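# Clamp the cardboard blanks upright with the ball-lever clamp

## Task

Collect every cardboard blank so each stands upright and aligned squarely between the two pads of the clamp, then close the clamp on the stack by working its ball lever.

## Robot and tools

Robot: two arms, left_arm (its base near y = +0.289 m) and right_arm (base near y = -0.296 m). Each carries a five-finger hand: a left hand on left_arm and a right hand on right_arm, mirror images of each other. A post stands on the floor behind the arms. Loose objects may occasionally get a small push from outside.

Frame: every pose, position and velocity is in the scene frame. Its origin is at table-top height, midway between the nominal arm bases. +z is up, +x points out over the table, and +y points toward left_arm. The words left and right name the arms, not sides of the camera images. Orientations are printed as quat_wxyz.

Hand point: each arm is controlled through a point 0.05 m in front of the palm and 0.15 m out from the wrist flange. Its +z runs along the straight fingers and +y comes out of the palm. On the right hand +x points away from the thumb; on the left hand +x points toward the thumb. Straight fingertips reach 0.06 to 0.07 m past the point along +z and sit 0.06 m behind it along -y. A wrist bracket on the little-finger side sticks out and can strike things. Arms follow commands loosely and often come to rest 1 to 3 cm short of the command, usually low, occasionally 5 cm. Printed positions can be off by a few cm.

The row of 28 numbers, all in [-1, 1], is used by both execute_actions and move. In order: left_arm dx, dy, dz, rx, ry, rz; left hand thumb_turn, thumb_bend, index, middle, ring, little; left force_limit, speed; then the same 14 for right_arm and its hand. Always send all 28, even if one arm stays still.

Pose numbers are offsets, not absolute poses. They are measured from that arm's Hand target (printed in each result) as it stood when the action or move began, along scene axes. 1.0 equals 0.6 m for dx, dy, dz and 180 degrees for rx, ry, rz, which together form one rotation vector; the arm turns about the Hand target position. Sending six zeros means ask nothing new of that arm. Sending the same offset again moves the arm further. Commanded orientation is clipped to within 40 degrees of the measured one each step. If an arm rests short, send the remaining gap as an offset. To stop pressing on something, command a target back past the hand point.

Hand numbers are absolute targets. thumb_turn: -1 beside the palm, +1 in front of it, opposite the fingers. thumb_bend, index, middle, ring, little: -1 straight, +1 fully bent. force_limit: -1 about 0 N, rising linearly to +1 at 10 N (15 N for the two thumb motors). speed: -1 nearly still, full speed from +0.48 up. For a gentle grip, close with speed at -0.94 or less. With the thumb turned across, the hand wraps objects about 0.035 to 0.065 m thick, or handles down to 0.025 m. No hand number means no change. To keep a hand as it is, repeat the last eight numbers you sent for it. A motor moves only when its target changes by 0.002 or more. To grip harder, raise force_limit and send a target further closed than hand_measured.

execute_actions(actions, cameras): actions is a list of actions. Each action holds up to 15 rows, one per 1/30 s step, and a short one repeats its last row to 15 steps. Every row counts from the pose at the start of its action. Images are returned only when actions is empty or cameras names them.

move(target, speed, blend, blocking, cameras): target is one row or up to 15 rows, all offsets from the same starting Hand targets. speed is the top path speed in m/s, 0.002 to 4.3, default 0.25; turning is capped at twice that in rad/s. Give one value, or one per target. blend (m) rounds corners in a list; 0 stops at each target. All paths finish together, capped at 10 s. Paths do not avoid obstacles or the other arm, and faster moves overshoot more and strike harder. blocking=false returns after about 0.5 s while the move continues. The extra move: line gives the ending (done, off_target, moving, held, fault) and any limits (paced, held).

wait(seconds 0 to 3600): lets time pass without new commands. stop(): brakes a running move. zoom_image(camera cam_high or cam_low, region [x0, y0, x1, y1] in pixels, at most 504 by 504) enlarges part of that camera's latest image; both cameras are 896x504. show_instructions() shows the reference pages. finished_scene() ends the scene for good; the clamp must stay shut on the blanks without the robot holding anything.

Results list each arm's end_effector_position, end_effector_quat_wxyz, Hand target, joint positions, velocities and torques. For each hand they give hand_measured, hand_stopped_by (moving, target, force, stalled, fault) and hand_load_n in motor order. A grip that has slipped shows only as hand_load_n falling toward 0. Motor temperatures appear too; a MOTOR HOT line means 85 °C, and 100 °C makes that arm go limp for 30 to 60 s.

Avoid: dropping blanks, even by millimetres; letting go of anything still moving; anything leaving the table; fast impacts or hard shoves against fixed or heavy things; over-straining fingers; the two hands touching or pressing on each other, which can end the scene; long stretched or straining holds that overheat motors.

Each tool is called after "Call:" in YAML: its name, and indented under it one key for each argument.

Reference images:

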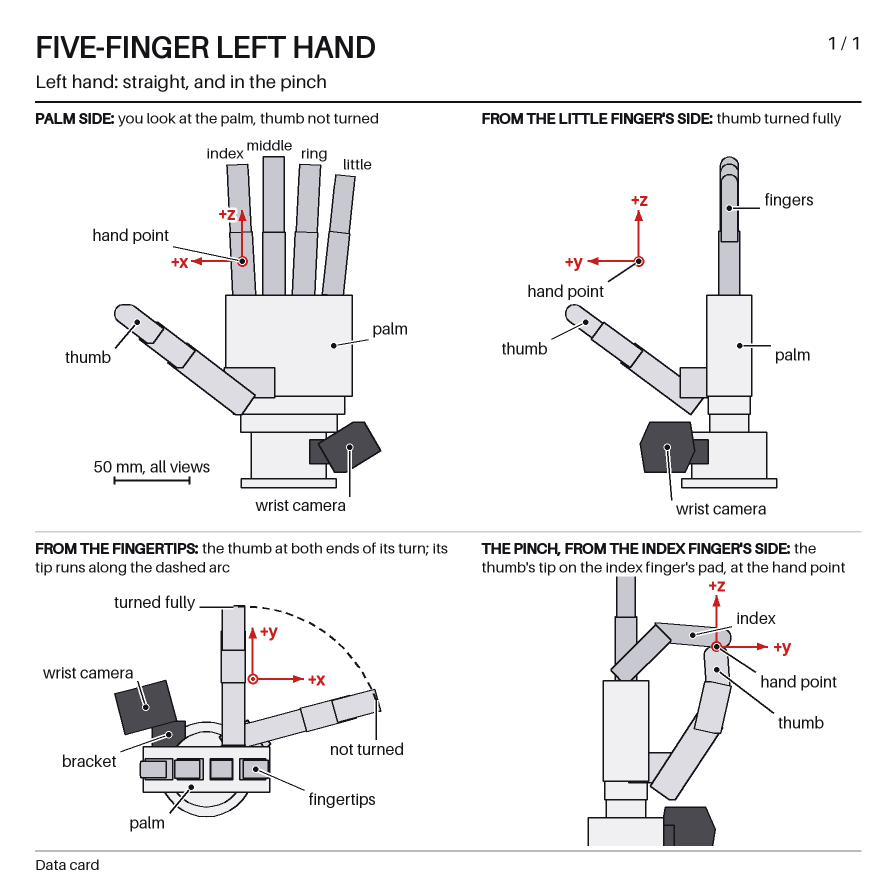

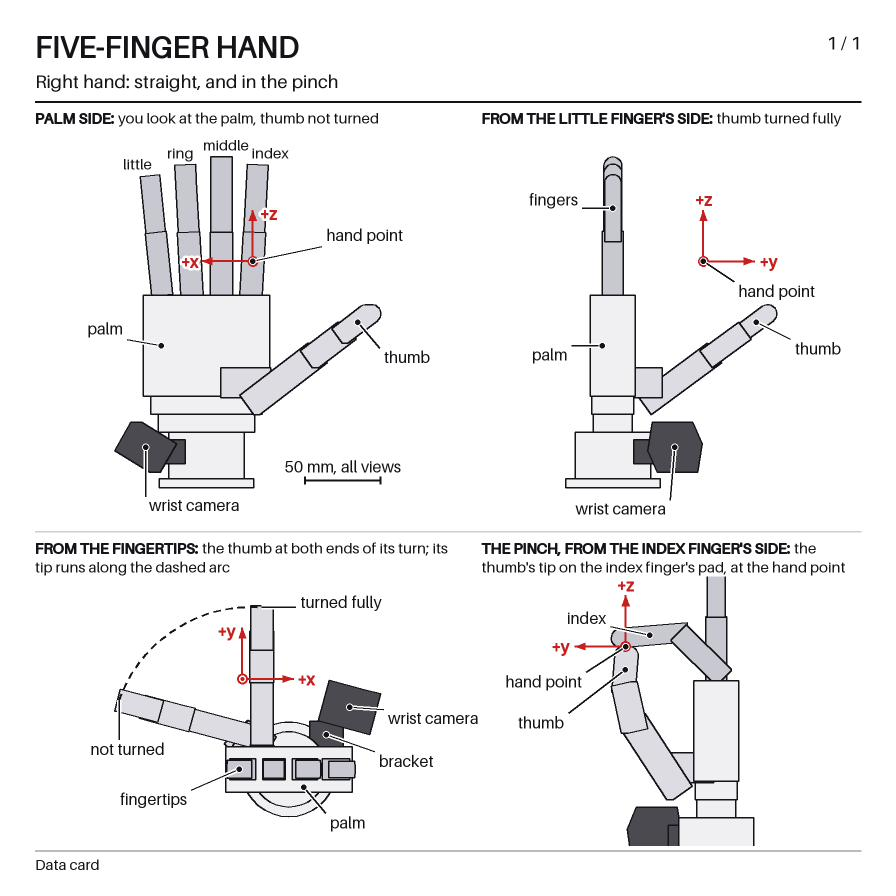

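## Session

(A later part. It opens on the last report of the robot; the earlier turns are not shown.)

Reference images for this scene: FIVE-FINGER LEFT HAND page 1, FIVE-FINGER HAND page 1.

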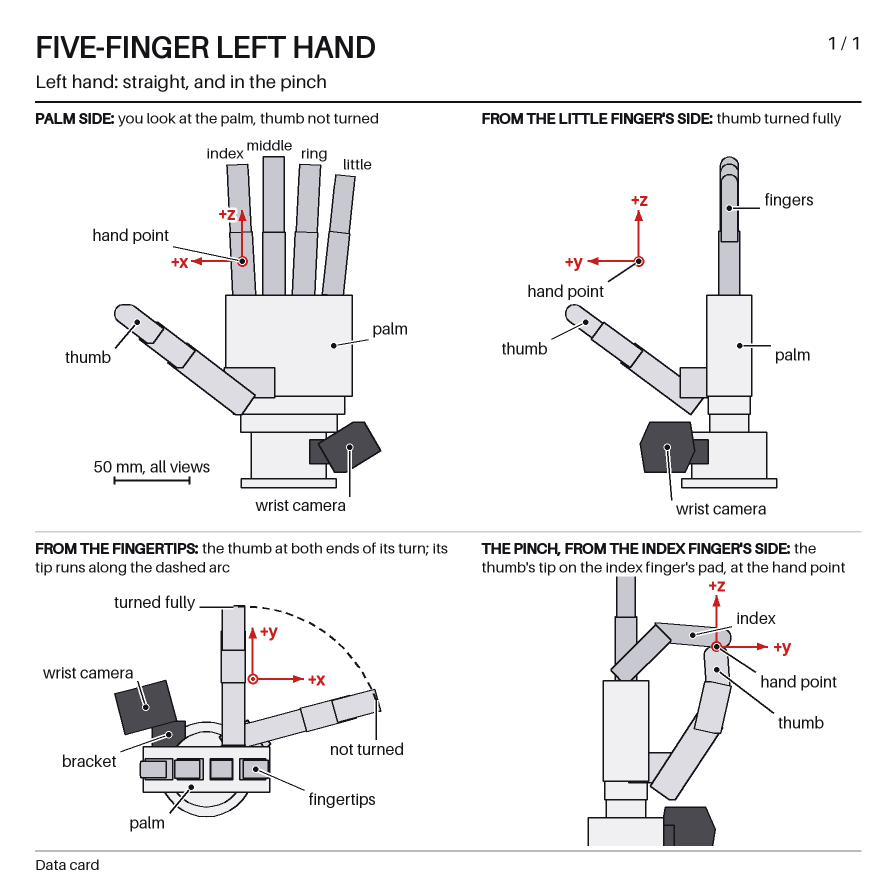

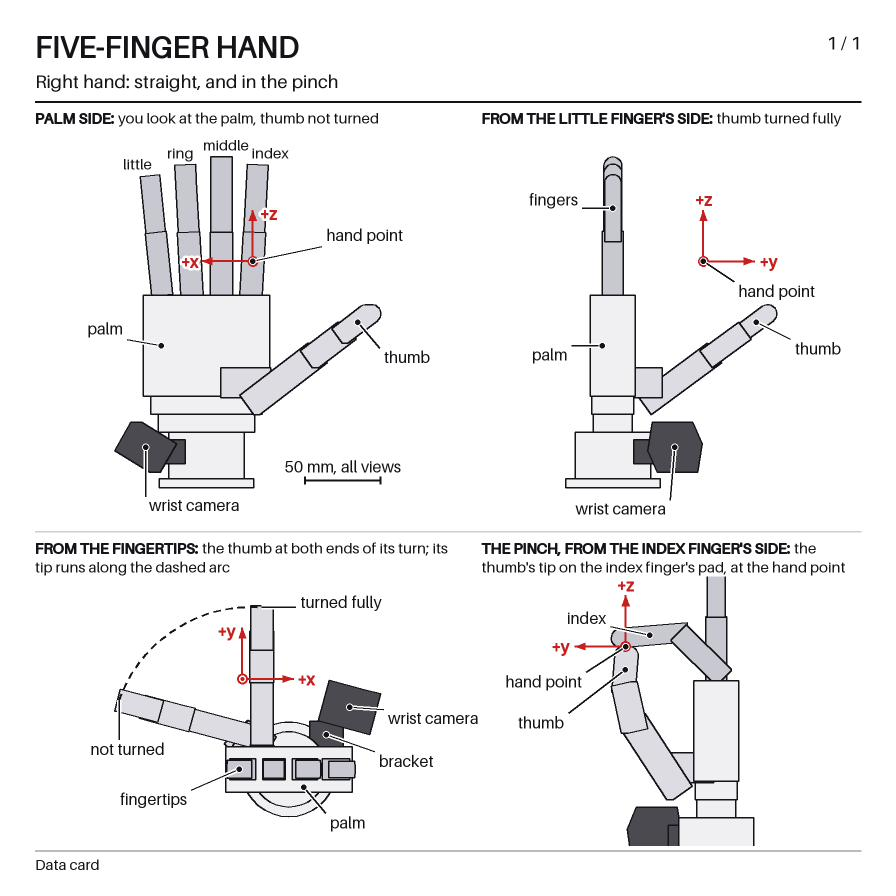

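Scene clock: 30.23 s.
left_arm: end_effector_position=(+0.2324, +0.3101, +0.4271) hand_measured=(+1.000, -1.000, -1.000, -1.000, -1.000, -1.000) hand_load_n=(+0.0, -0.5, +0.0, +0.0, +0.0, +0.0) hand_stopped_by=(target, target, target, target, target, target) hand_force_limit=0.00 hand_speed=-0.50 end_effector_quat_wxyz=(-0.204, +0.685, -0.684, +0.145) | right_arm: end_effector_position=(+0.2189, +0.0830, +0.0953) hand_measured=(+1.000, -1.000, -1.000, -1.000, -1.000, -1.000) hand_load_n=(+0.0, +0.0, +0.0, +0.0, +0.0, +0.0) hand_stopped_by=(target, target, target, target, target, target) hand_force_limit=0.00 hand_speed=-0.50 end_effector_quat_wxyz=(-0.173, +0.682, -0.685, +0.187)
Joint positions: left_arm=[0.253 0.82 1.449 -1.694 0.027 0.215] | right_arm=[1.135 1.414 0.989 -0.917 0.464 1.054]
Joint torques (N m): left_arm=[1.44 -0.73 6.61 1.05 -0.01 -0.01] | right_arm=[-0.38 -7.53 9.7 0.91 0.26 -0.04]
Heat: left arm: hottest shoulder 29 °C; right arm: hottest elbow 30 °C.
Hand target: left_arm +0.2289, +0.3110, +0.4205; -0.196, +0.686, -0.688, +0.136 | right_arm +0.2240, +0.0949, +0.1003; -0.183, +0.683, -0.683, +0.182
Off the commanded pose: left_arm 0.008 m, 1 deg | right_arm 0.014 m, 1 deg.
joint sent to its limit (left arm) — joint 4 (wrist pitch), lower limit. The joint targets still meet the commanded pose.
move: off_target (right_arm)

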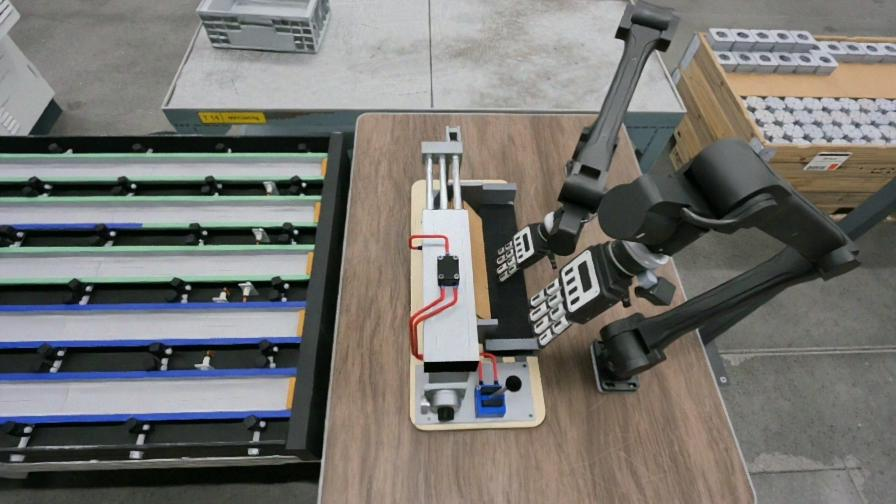

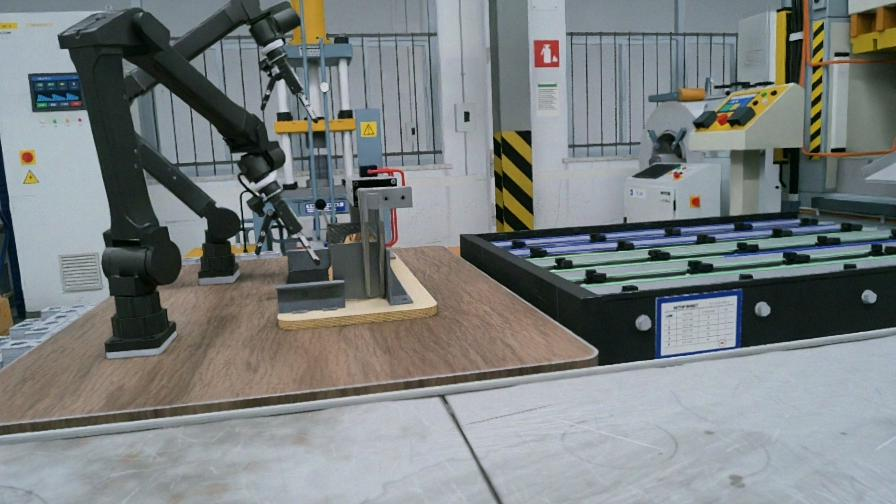

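Call:
move:
  target: [0,0,0,0,0,0, 1, -1, -1, -1, -1, -1, 0, -0.5, 0.075,0.01,-0.015,0,0,0, 1, -1, -1, -1, -1, -1, 0, -0.5]
  speed: 0.06
  cameras: ["all"]

Call:
zoom_image:
  camera: "cam_low"
  region: [260, 190, 400, 320]

Call:
zoom_image:
  camera: "cam_high"
  region: [440, 180, 600, 330]

Scene clock: 31.83 s.
left_arm: end_effector_position=(+0.2324, +0.3101, +0.4271) hand_measured=(+1.000, -1.000, -1.000, -1.000, -1.000, -1.000) hand_load_n=(+0.0, +0.0, +0.0, -0.5, +0.0, +0.0) hand_stopped_by=(target, target, target, target, target, target) hand_force_limit=0.00 hand_speed=-0.50 end_effector_quat_wxyz=(-0.204, +0.685, -0.684, +0.145) | right_arm: end_effector_position=(+0.2561, +0.0860, +0.0828) hand_measured=(+1.000, -1.000, -1.000, -1.000, -1.000, -1.000) hand_load_n=(+0.0, +0.0, +0.0, -0.5, +0.0, +0.0) hand_stopped_by=(target, target, target, target, target, target) hand_force_limit=0.00 hand_speed=-0.50 end_effector_quat_wxyz=(-0.168, +0.687, -0.683, +0.186)
Joint positions: left_arm=[0.253 0.82 1.449 -1.694 0.027 0.215] | right_arm=[1.056 1.481 1.025 -0.855 0.44 0.961]
Joint torques (N m): left_arm=[1.2 -0.79 6.65 1.06 0.01 0.01] | right_arm=[-1.03 -8.06 10.69 1.01 0.26 0]
Heat: left arm: hottest shoulder 29 °C; right arm: hottest elbow 30 °C.
Hand target: left_arm +0.2289, +0.3110, +0.4205; -0.196, +0.686, -0.688, +0.136 | right_arm +0.2690, +0.1008, +0.0913; -0.183, +0.683, -0.683, +0.182
Off the commanded pose: left_arm 0.008 m, 1 deg | right_arm 0.021 m, 2 deg.
joint sent to its limit (left arm) — joint 4 (wrist pitch), lower limit. The joint targets still meet the commanded pose.
move: off_target (right_arm)

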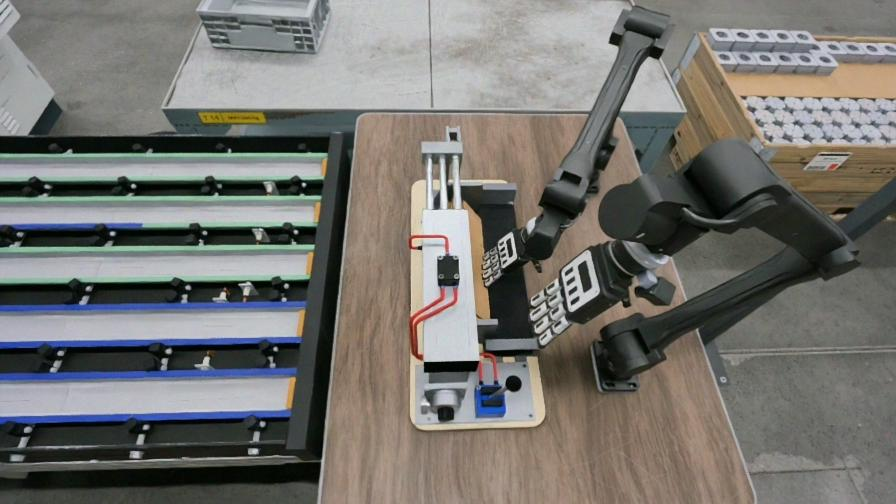

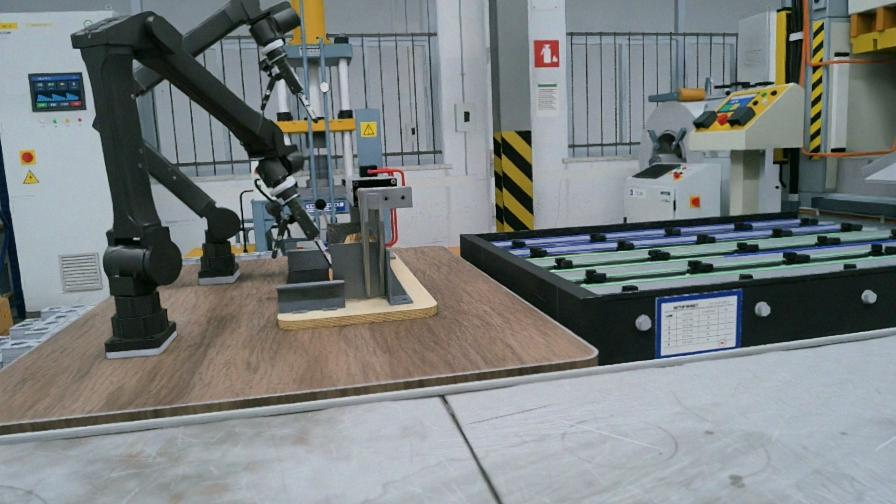

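Scaled by 3.600 from the camera's image (finer frame: 1280x720).

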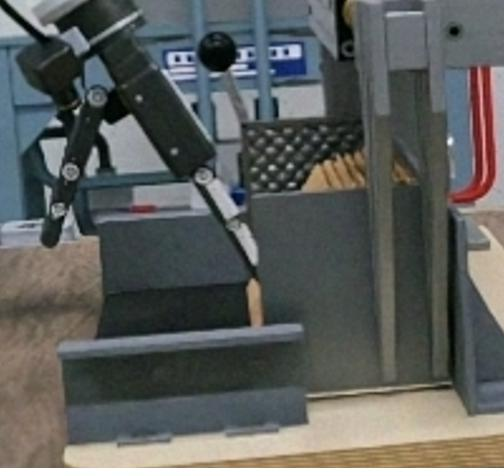

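Scaled by 3.150 from the camera's image (finer frame: 1280x720).

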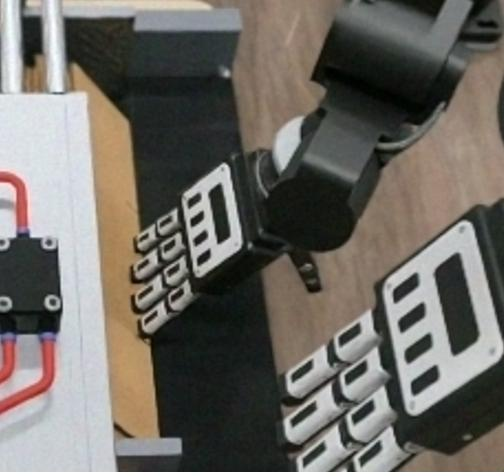

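Call:
move:
  target: [0,0,0,0,0,0, 1, -1, -1, -1, -1, -1, 0, -0.5, 0.05,0.0,0.0,0,0,0, 1, -1, -1, -1, -1, -1, 0, -0.5]
  speed: 0.05
  cameras: ["all"]

Call:
zoom_image:
  camera: "cam_low"
  region: [260, 190, 400, 320]

Call:
zoom_image:
  camera: "cam_high"
  region: [440, 180, 600, 330]

Scene clock: 33.13 s.
left_arm: end_effector_position=(+0.2324, +0.3101, +0.4271) hand_measured=(+1.000, -1.000, -1.000, -1.000, -1.000, -1.000) hand_load_n=(+0.0, +0.0, +0.0, +0.0, +0.0, +0.0) hand_stopped_by=(target, target, target, target, target, target) hand_force_limit=0.00 hand_speed=-0.50 end_effector_quat_wxyz=(-0.204, +0.685, -0.684, +0.145) | right_arm: end_effector_position=(+0.2722, +0.0877, +0.0856) hand_measured=(+1.000, -1.000, -1.000, -1.000, -1.000, -1.000) hand_load_n=(+0.0, +0.0, +0.0, -4.0, +0.0, +0.0) hand_stopped_by=(target, target, target, target, target, target) hand_force_limit=0.00 hand_speed=-0.50 end_effector_quat_wxyz=(-0.167, +0.696, -0.675, +0.181)
Joint positions: left_arm=[0.253 0.82 1.449 -1.694 0.027 0.215] | right_arm=[1.02 1.501 1.055 -0.845 0.417 0.899]
Joint torques (N m): left_arm=[1.38 -0.97 6.68 1.05 -0.01 0.01] | right_arm=[-2.78 -7.36 11.43 1.42 0.5 0]
Motor temperatures (°C): left_arm=[26 29 26 24 25 22] | right_arm=[27 24 31 25 28 24]
Heat: left arm: hottest shoulder 29 °C; right arm: hottest elbow 31 °C.
Hand target: left_arm +0.2289, +0.3110, +0.4205; -0.196, +0.686, -0.688, +0.136 | right_arm +0.2991, +0.1009, +0.0915; -0.183, +0.683, -0.683, +0.182
Off the commanded pose: left_arm 0.008 m, 1 deg | right_arm 0.030 m, 3 deg.
joint sent to its limit (left arm) — joint 4 (wrist pitch), lower limit. The joint targets still meet the commanded pose.
move: off_target (right_arm)

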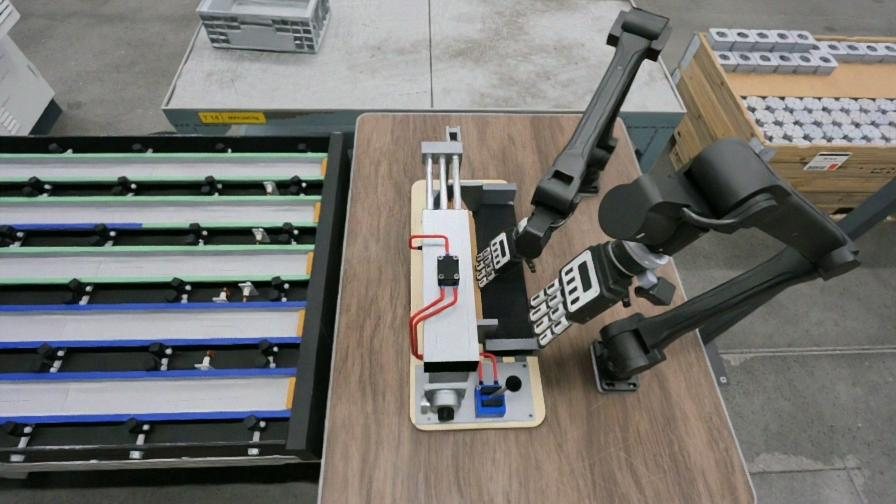

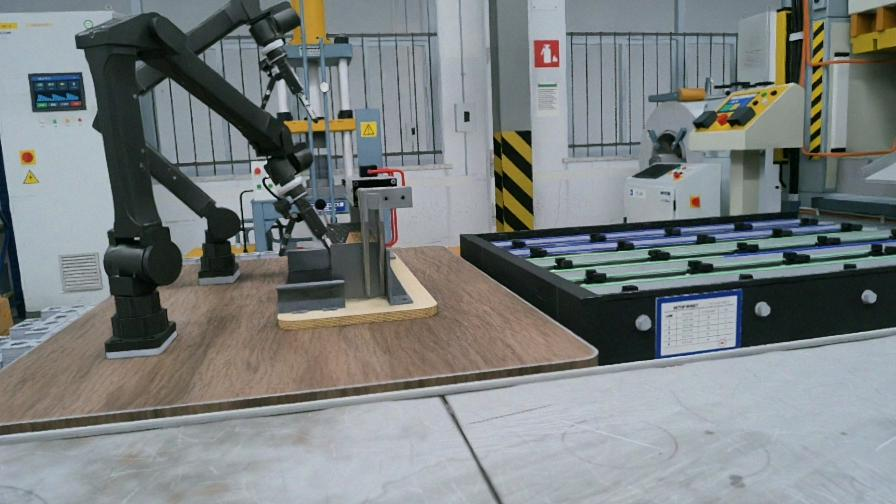

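Scaled by 3.600 from the camera's image (finer frame: 1280x720).

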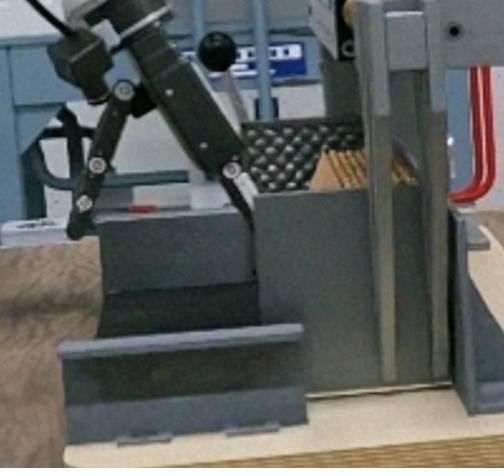

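Scaled by 3.150 from the camera's image (finer frame: 1280x720).

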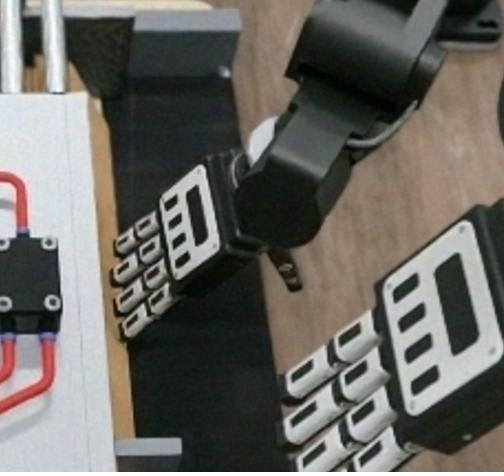

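Call:
move:
  target: [0,0,0,0,0,0, 1, -1, -1, -1, -1, -1, 0, -0.5, 0.04,0.0,0.0,0,0,0, 1, -1, -1, -1, -1, -1, 0, -0.5]
  speed: 0.05
  cameras: ["all"]

Call:
zoom_image:
  camera: "cam_low"
  region: [260, 190, 400, 320]

Call:
zoom_image:
  camera: "cam_high"
  region: [440, 180, 600, 330]

Scene clock: 34.23 s.
left_arm: end_effector_position=(+0.2324, +0.3101, +0.4271) hand_measured=(+1.000, -1.000, -1.000, -1.000, -1.000, -1.000) hand_load_n=(+0.0, +0.0, +0.0, +0.0, +0.0, +0.0) hand_stopped_by=(target, target, target, target, target, target) hand_force_limit=0.00 hand_speed=-0.50 end_effector_quat_wxyz=(-0.204, +0.685, -0.684, +0.145) | right_arm: end_effector_position=(+0.3043, +0.0898, +0.0852) hand_measured=(+1.000, -1.000, -1.000, -1.000, -1.000, -1.000) hand_load_n=(+0.0, +0.0, +0.0, -1.5, -1.5, +0.0) hand_stopped_by=(target, target, target, target, target, target) hand_force_limit=0.00 hand_speed=-0.50 end_effector_quat_wxyz=(-0.169, +0.689, -0.682, +0.178)
Joint positions: left_arm=[0.253 0.82 1.449 -1.694 0.027 0.215] | right_arm=[0.961 1.544 1.101 -0.824 0.397 0.859]
Joint torques (N m): left_arm=[1.67 -0.73 6.64 0.96 0 0.02] | right_arm=[-1.44 -8.59 10.88 1.28 0.69 -0.05]
Heat: left arm: hottest shoulder 29 °C; right arm: hottest elbow 31 °C.
Hand target: left_arm +0.2289, +0.3110, +0.4205; -0.196, +0.686, -0.688, +0.136 | right_arm +0.3230, +0.1009, +0.0914; -0.183, +0.683, -0.683, +0.182
Off the commanded pose: left_arm 0.008 m, 1 deg | right_arm 0.023 m, 2 deg.
joint sent to its limit (left arm) — joint 4 (wrist pitch), lower limit. The joint targets still meet the commanded pose.
move: off_target (right_arm)

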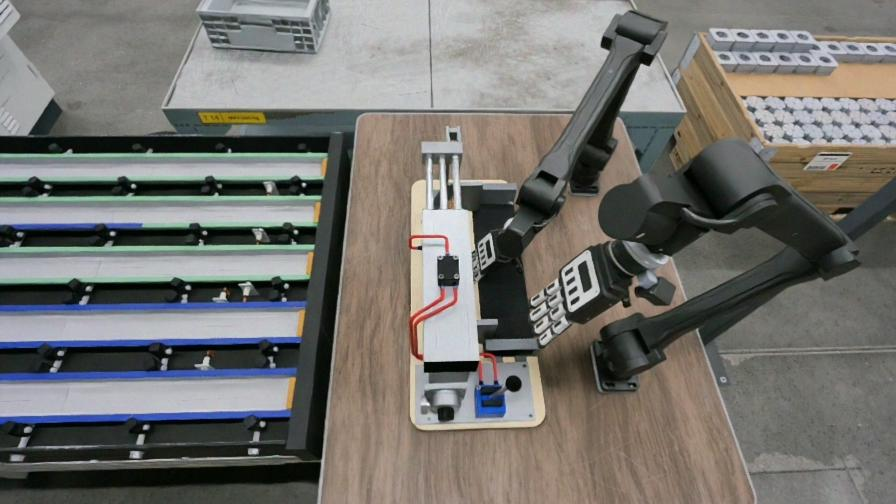

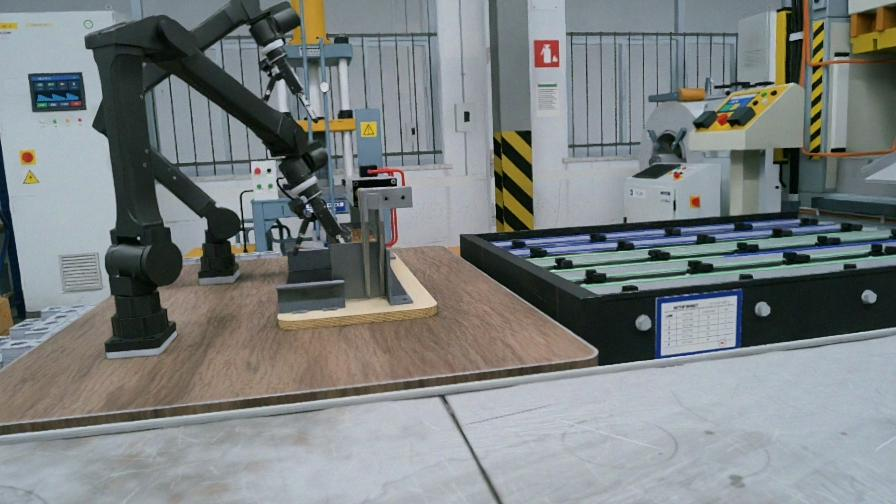

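Scaled by 3.600 from the camera's image (finer frame: 1280x720).

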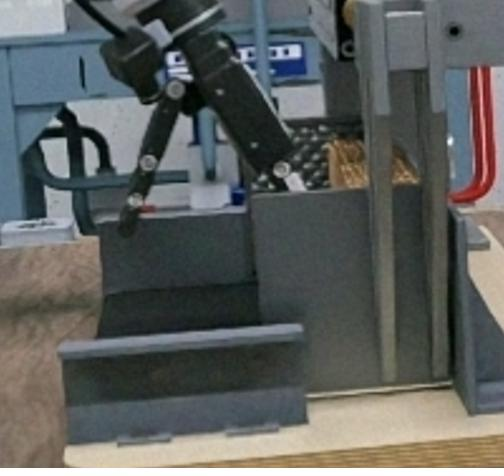

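Scaled by 3.150 from the camera's image (finer frame: 1280x720).

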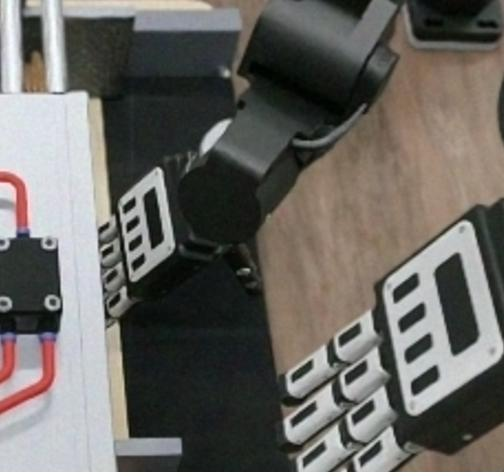

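Call:
move:
  target: [0,0,0,0,0,0, 1, -1, -1, -1, -1, -1, 0, -0.5, 0.025,0.0,0.0,0,0,0, 1, -1, -1, -1, -1, -1, 0, -0.5]
  speed: 0.05
  cameras: ["all"]

Call:
zoom_image:
  camera: "cam_low"
  region: [310, 190, 400, 260]

Call:
zoom_image:
  camera: "cam_high"
  region: [440, 180, 600, 330]

Scene clock: 35.40 s.
left_arm: end_effector_position=(+0.2324, +0.3101, +0.4271) hand_measured=(+1.000, -1.000, -1.000, -1.000, -1.000, -1.000) hand_load_n=(+0.0, +0.0, +0.0, +0.0, +0.0, +0.0) hand_stopped_by=(target, target, target, target, target, target) hand_force_limit=0.00 hand_speed=-0.50 end_effector_quat_wxyz=(-0.204, +0.685, -0.684, +0.145) | right_arm: end_effector_position=(+0.3045, +0.0921, +0.0848) hand_measured=(+1.000, -1.000, -1.000, -1.000, -1.000, -1.000) hand_load_n=(+0.0, +0.0, +0.0, -2.0, -4.0, +0.0) hand_stopped_by=(target, target, target, target, target, target) hand_force_limit=0.00 hand_speed=-0.50 end_effector_quat_wxyz=(-0.167, +0.697, -0.676, +0.173)
Joint positions: left_arm=[0.253 0.82 1.449 -1.694 0.027 0.215] | right_arm=[0.959 1.552 1.11 -0.824 0.384 0.837]
Joint torques (N m): left_arm=[1.32 -0.73 6.71 1.02 -0.01 0.01] | right_arm=[-3.31 -7.88 11.86 1.33 0.87 -0.08]
Heat: left arm: hottest shoulder 29 °C; right arm: hottest elbow 31 °C.
Hand target: left_arm +0.2289, +0.3110, +0.4205; -0.196, +0.686, -0.688, +0.136 | right_arm +0.3380, +0.1009, +0.0914; -0.183, +0.683, -0.683, +0.182
Off the commanded pose: left_arm 0.008 m, 1 deg | right_arm 0.035 m, 3 deg.
joint sent to its limit (left arm) — joint 4 (wrist pitch), lower limit. The joint targets still meet the commanded pose.
move: off_target (right_arm)

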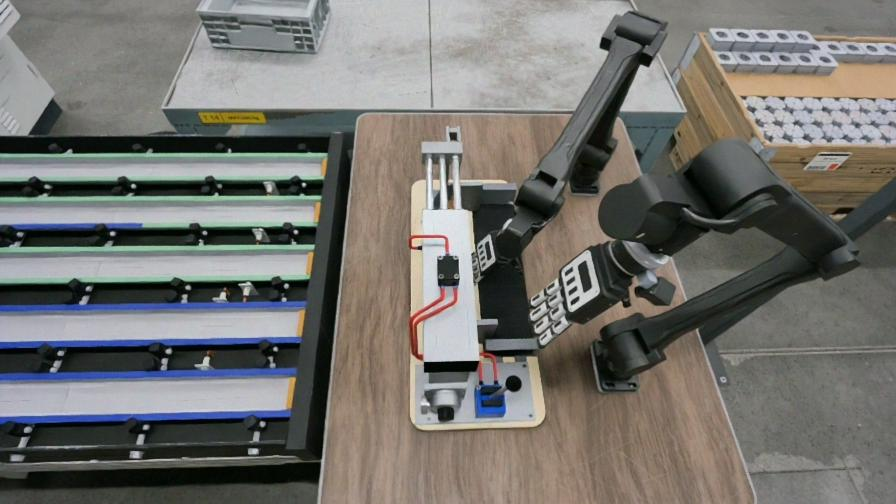

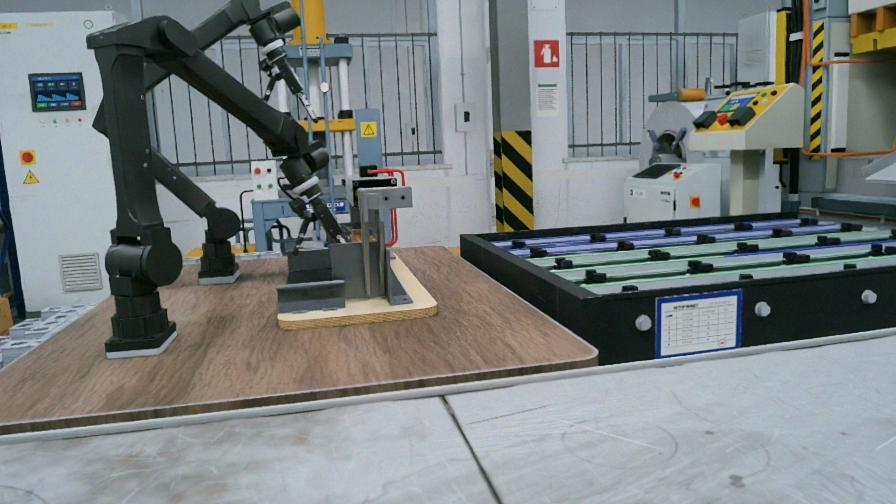

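Scaled by 5.600 from the camera's image (finer frame: 1280x720).

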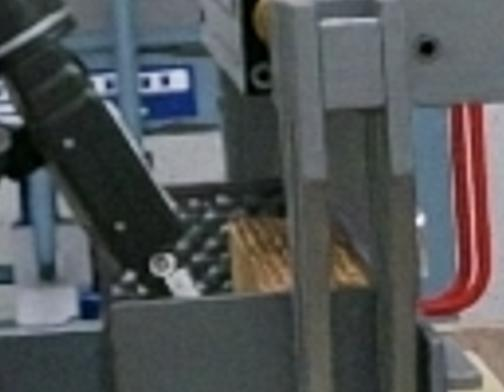

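Scaled by 3.150 from the camera's image (finer frame: 1280x720).

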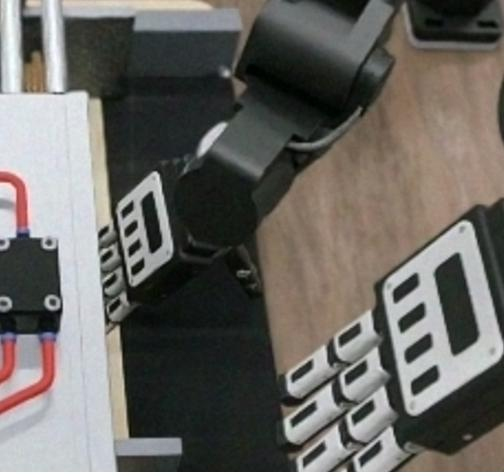

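Call:
move:
  target:
    - [-0.098,0.132,-0.168,-0.0264,-0.0157,-0.006, 1, -1, -1, -1, -1, -1, 0, -0.5, 0,0,0,0,0,0, 1, -1, -1, -1, -1, -1, 0, -0.5]
    - [-0.09,0.132,-0.33,-0.0264,-0.0157,-0.006, 1, -1, -1, -1, -1, -1, 0, -0.5, 0,0,0,0,0,0, 1, -1, -1, -1, -1, -1, 0, -0.5]
  speed: 0.12
  blend: [0.03, 0]
  cameras: ["all"]

Call:
zoom_image:
  camera: "cam_low"
  region: [220, 130, 400, 280]

Call:
zoom_image:
  camera: "cam_high"
  region: [450, 280, 650, 440]

Scene clock: 38.60 s.
left_arm: end_effector_position=(+0.1742, +0.3896, +0.2254) hand_measured=(+1.000, -1.000, -1.000, -1.000, -1.000, -1.000) hand_load_n=(+0.0, +0.0, +0.0, +0.0, +0.0, +0.0) hand_stopped_by=(target, target, target, target, target, target) hand_force_limit=0.00 hand_speed=-0.50 end_effector_quat_wxyz=(-0.178, +0.686, -0.681, +0.183) | right_arm: end_effector_position=(+0.3046, +0.0941, +0.0854) hand_measured=(+1.000, -1.000, -1.000, -1.000, -1.000, -1.000) hand_load_n=(+0.0, +0.0, +0.0, -1.5, -4.0, -0.5) hand_stopped_by=(target, target, target, target, target, target) hand_force_limit=0.00 hand_speed=-0.50 end_effector_quat_wxyz=(-0.167, +0.698, -0.675, +0.171)
Joint positions: left_arm=[0.994 0.656 0.825 -1.432 0.422 0.891] | right_arm=[0.959 1.554 1.114 -0.824 0.379 0.836]
Joint torques (N m): left_arm=[1.08 -0.73 8.05 1.54 0.59 -0.05] | right_arm=[-3.31 -8.23 11.62 1.35 1.02 -0.07]
Heat: left arm: hottest shoulder 29 °C; right arm: hottest elbow 31 °C.
Hand target: left_arm +0.1749, +0.3902, +0.2224; -0.183, +0.683, -0.683, +0.183 | right_arm +0.3381, +0.1009, +0.0915; -0.183, +0.683, -0.683, +0.182
Off the commanded pose: left_arm 0.003 m, 1 deg | right_arm 0.035 m, 3 deg.
move: done

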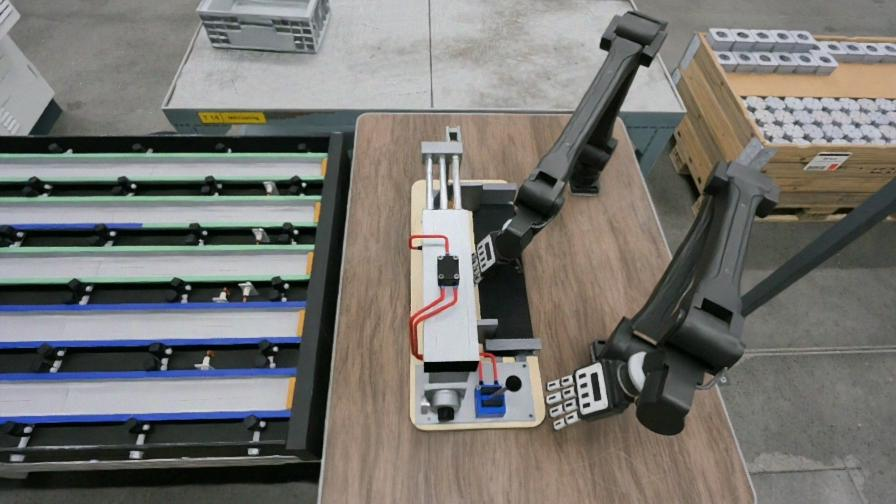

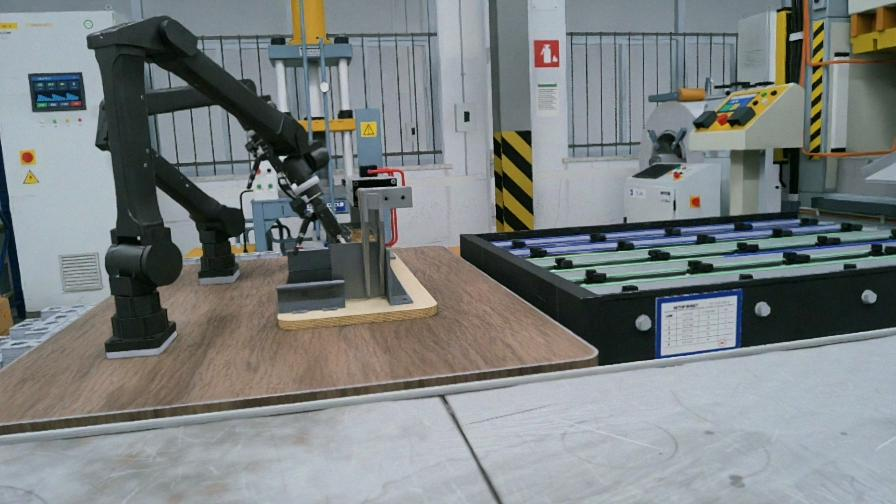

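Scaled by 2.800 from the camera's image (finer frame: 1280x720).

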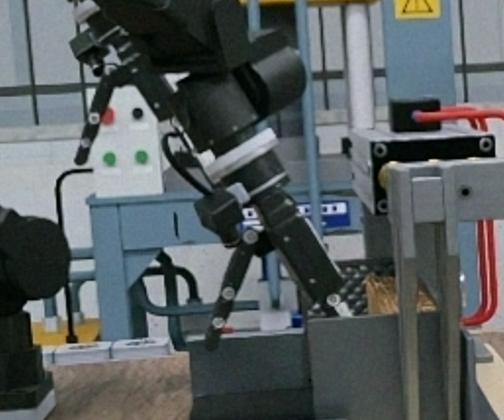

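Scaled by 2.520 from the camera's image (finer frame: 1280x720).

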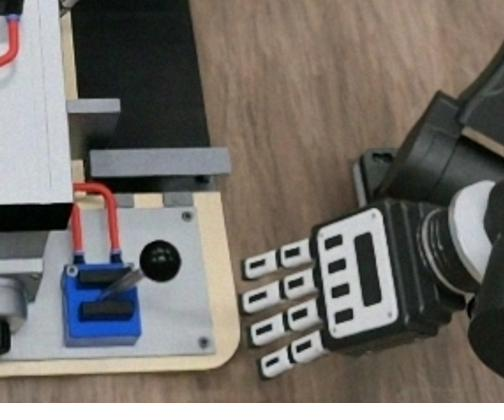

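Call:
move:
  target:
    - [0,0,-0.07,0,0,0, 1, -1, -1, -1, -1, -1, 0, -0.5, 0,0,0,0,0,0, 1, -1, -1, -1, -1, -1, 0, -0.5]
    - [0.055,0,-0.07,0,0,0, 1, -1, -1, -1, -1, -1, 0, -0.5, 0,0,0,0,0,0, 1, -1, -1, -1, -1, -1, 0, -0.5]
  speed: 0.08
  blend: [0.01, 0]
  cameras: ["all"]

Call:
zoom_image:
  camera: "cam_high"
  region: [450, 320, 590, 440]

Scene clock: 40.97 s.
left_arm: end_effector_position=(+0.2048, +0.3896, +0.1812) hand_measured=(+1.000, -1.000, -1.000, -1.000, -1.000, -1.000) hand_load_n=(+0.5, +0.0, +0.0, +0.0, +0.0, +0.0) hand_stopped_by=(target, target, target, target, target, target) hand_force_limit=0.00 hand_speed=-0.50 end_effector_quat_wxyz=(-0.180, +0.684, -0.683, +0.184) | right_arm: end_effector_position=(+0.3046, +0.0941, +0.0854) hand_measured=(+1.000, -1.000, -1.000, -1.000, -1.000, -1.000) hand_load_n=(+0.0, +0.0, -0.5, -1.5, -3.5, +0.0) hand_stopped_by=(target, target, target, target, target, target) hand_force_limit=0.00 hand_speed=-0.50 end_effector_quat_wxyz=(-0.167, +0.698, -0.675, +0.170)
Joint positions: left_arm=[0.854 0.687 0.716 -1.232 0.377 0.752] | right_arm=[0.959 1.554 1.114 -0.824 0.378 0.836]
Joint torques (N m): left_arm=[0.38 -0.38 8.87 1.66 0.31 -0.16] | right_arm=[-3.31 -8 11.44 1.43 1.03 -0.07]
Heat: left arm: hottest shoulder 29 °C; right arm: hottest elbow 31 °C.
Hand target: left_arm +0.2080, +0.3902, +0.1805; -0.183, +0.683, -0.683, +0.183 | right_arm +0.3380, +0.1009, +0.0915; -0.183, +0.683, -0.683, +0.182
Off the commanded pose: left_arm 0.003 m, 0 deg | right_arm 0.035 m, 3 deg.
move: done

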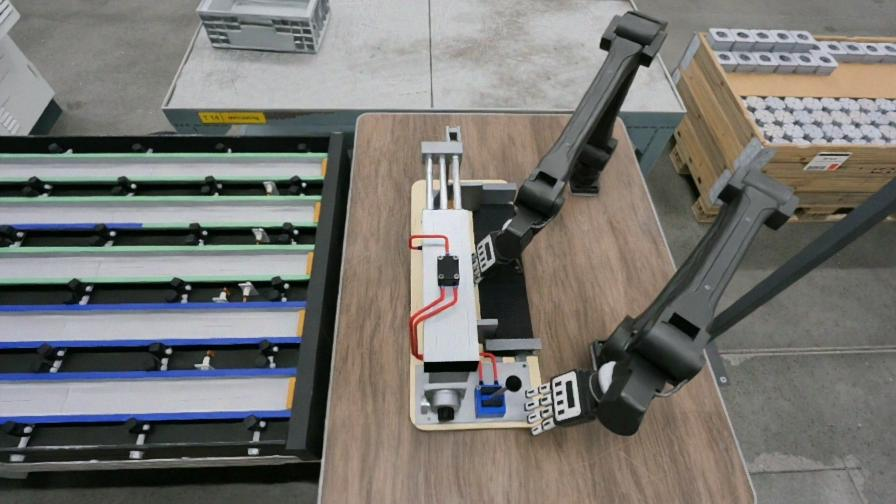

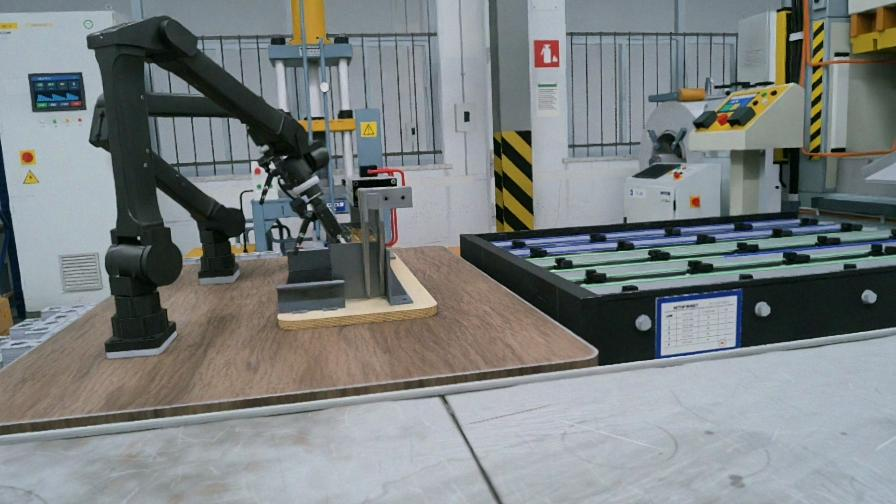

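Scaled by 3.600 from the camera's image (finer frame: 1280x720).

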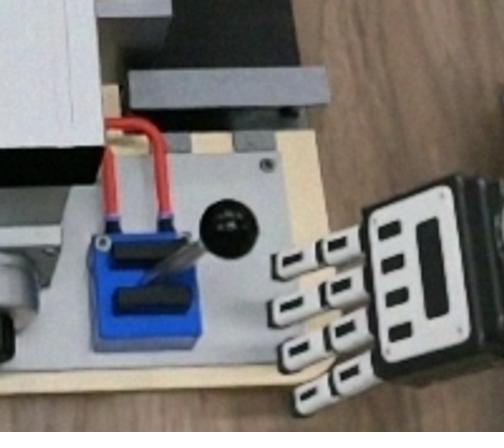

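Call:
move:
  target: [0.06,-0.004,0,0,0,0, 1, -1, -1, -1, -1, -1, 0, -0.5, 0,0,0,0,0,0, 1, -1, -1, -1, -1, -1, 0, -0.5]
  speed: 0.06
  cameras: ["all"]

Call:
zoom_image:
  camera: "cam_high"
  region: [430, 310, 570, 430]

Scene clock: 42.50 s.
left_arm: end_effector_position=(+0.2319, +0.3843, +0.1709) hand_measured=(+1.000, -1.000, -1.000, -1.000, -1.000, -1.000) hand_load_n=(+0.0, +0.0, -1.5, +0.0, +0.0, +0.0) hand_stopped_by=(target, target, target, target, target, target) hand_force_limit=0.00 hand_speed=-0.50 end_effector_quat_wxyz=(-0.167, +0.688, -0.684, +0.178) | right_arm: end_effector_position=(+0.3046, +0.0943, +0.0853) hand_measured=(+1.000, -1.000, -1.000, -1.000, -1.000, -1.000) hand_load_n=(+0.0, +0.0, +0.0, -2.0, -3.5, +0.0) hand_stopped_by=(target, target, target, target, target, target) hand_force_limit=0.00 hand_speed=-0.50 end_effector_quat_wxyz=(-0.167, +0.698, -0.675, +0.170)
Joint positions: left_arm=[0.725 0.756 0.716 -1.148 0.319 0.628] | right_arm=[0.959 1.555 1.114 -0.824 0.378 0.836]
Joint torques (N m): left_arm=[0.09 -1.44 10.7 2.06 0.53 -0.23] | right_arm=[-3.55 -8.35 11.51 1.48 1.11 -0.06]
Heat: left arm: hottest shoulder 29 °C; right arm: hottest elbow 31 °C.
Hand target: left_arm +0.2440, +0.3878, +0.1805; -0.183, +0.683, -0.683, +0.183 | right_arm +0.3381, +0.1009, +0.0914; -0.183, +0.683, -0.683, +0.182
Off the commanded pose: left_arm 0.016 m, 2 deg | right_arm 0.035 m, 3 deg.
move: off_target (left_arm)

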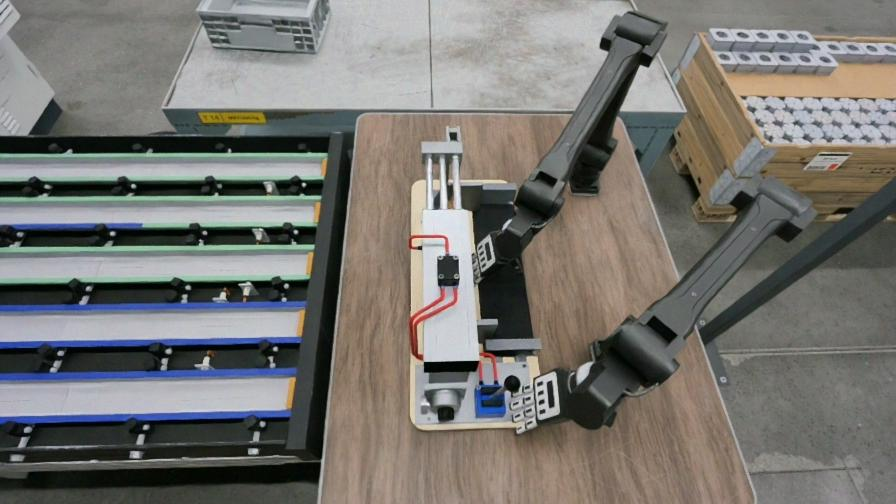

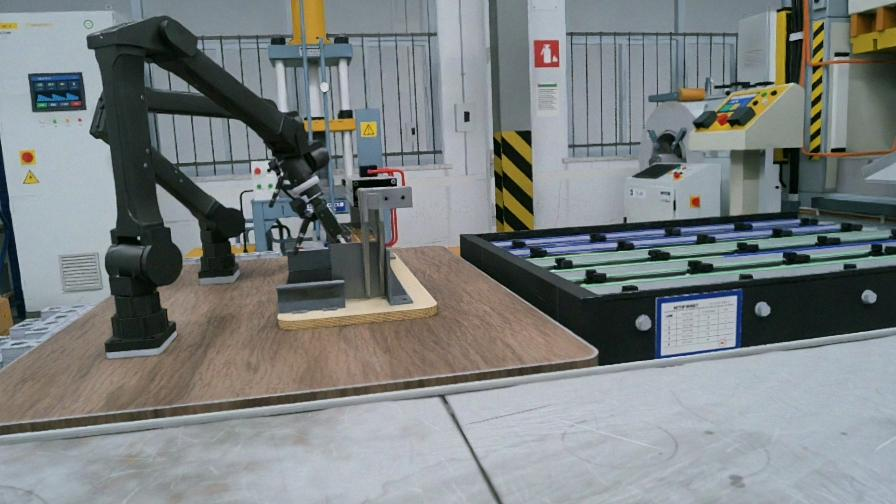

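Scaled by 3.600 from the camera's image (finer frame: 1280x720).

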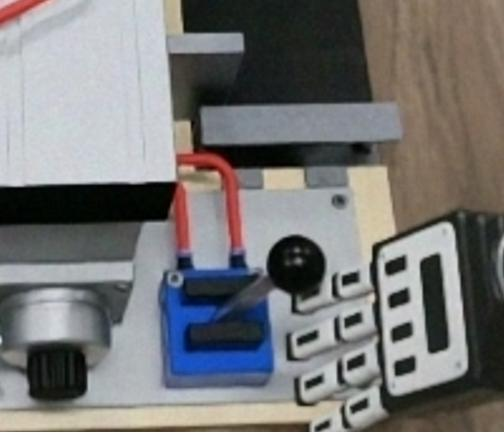

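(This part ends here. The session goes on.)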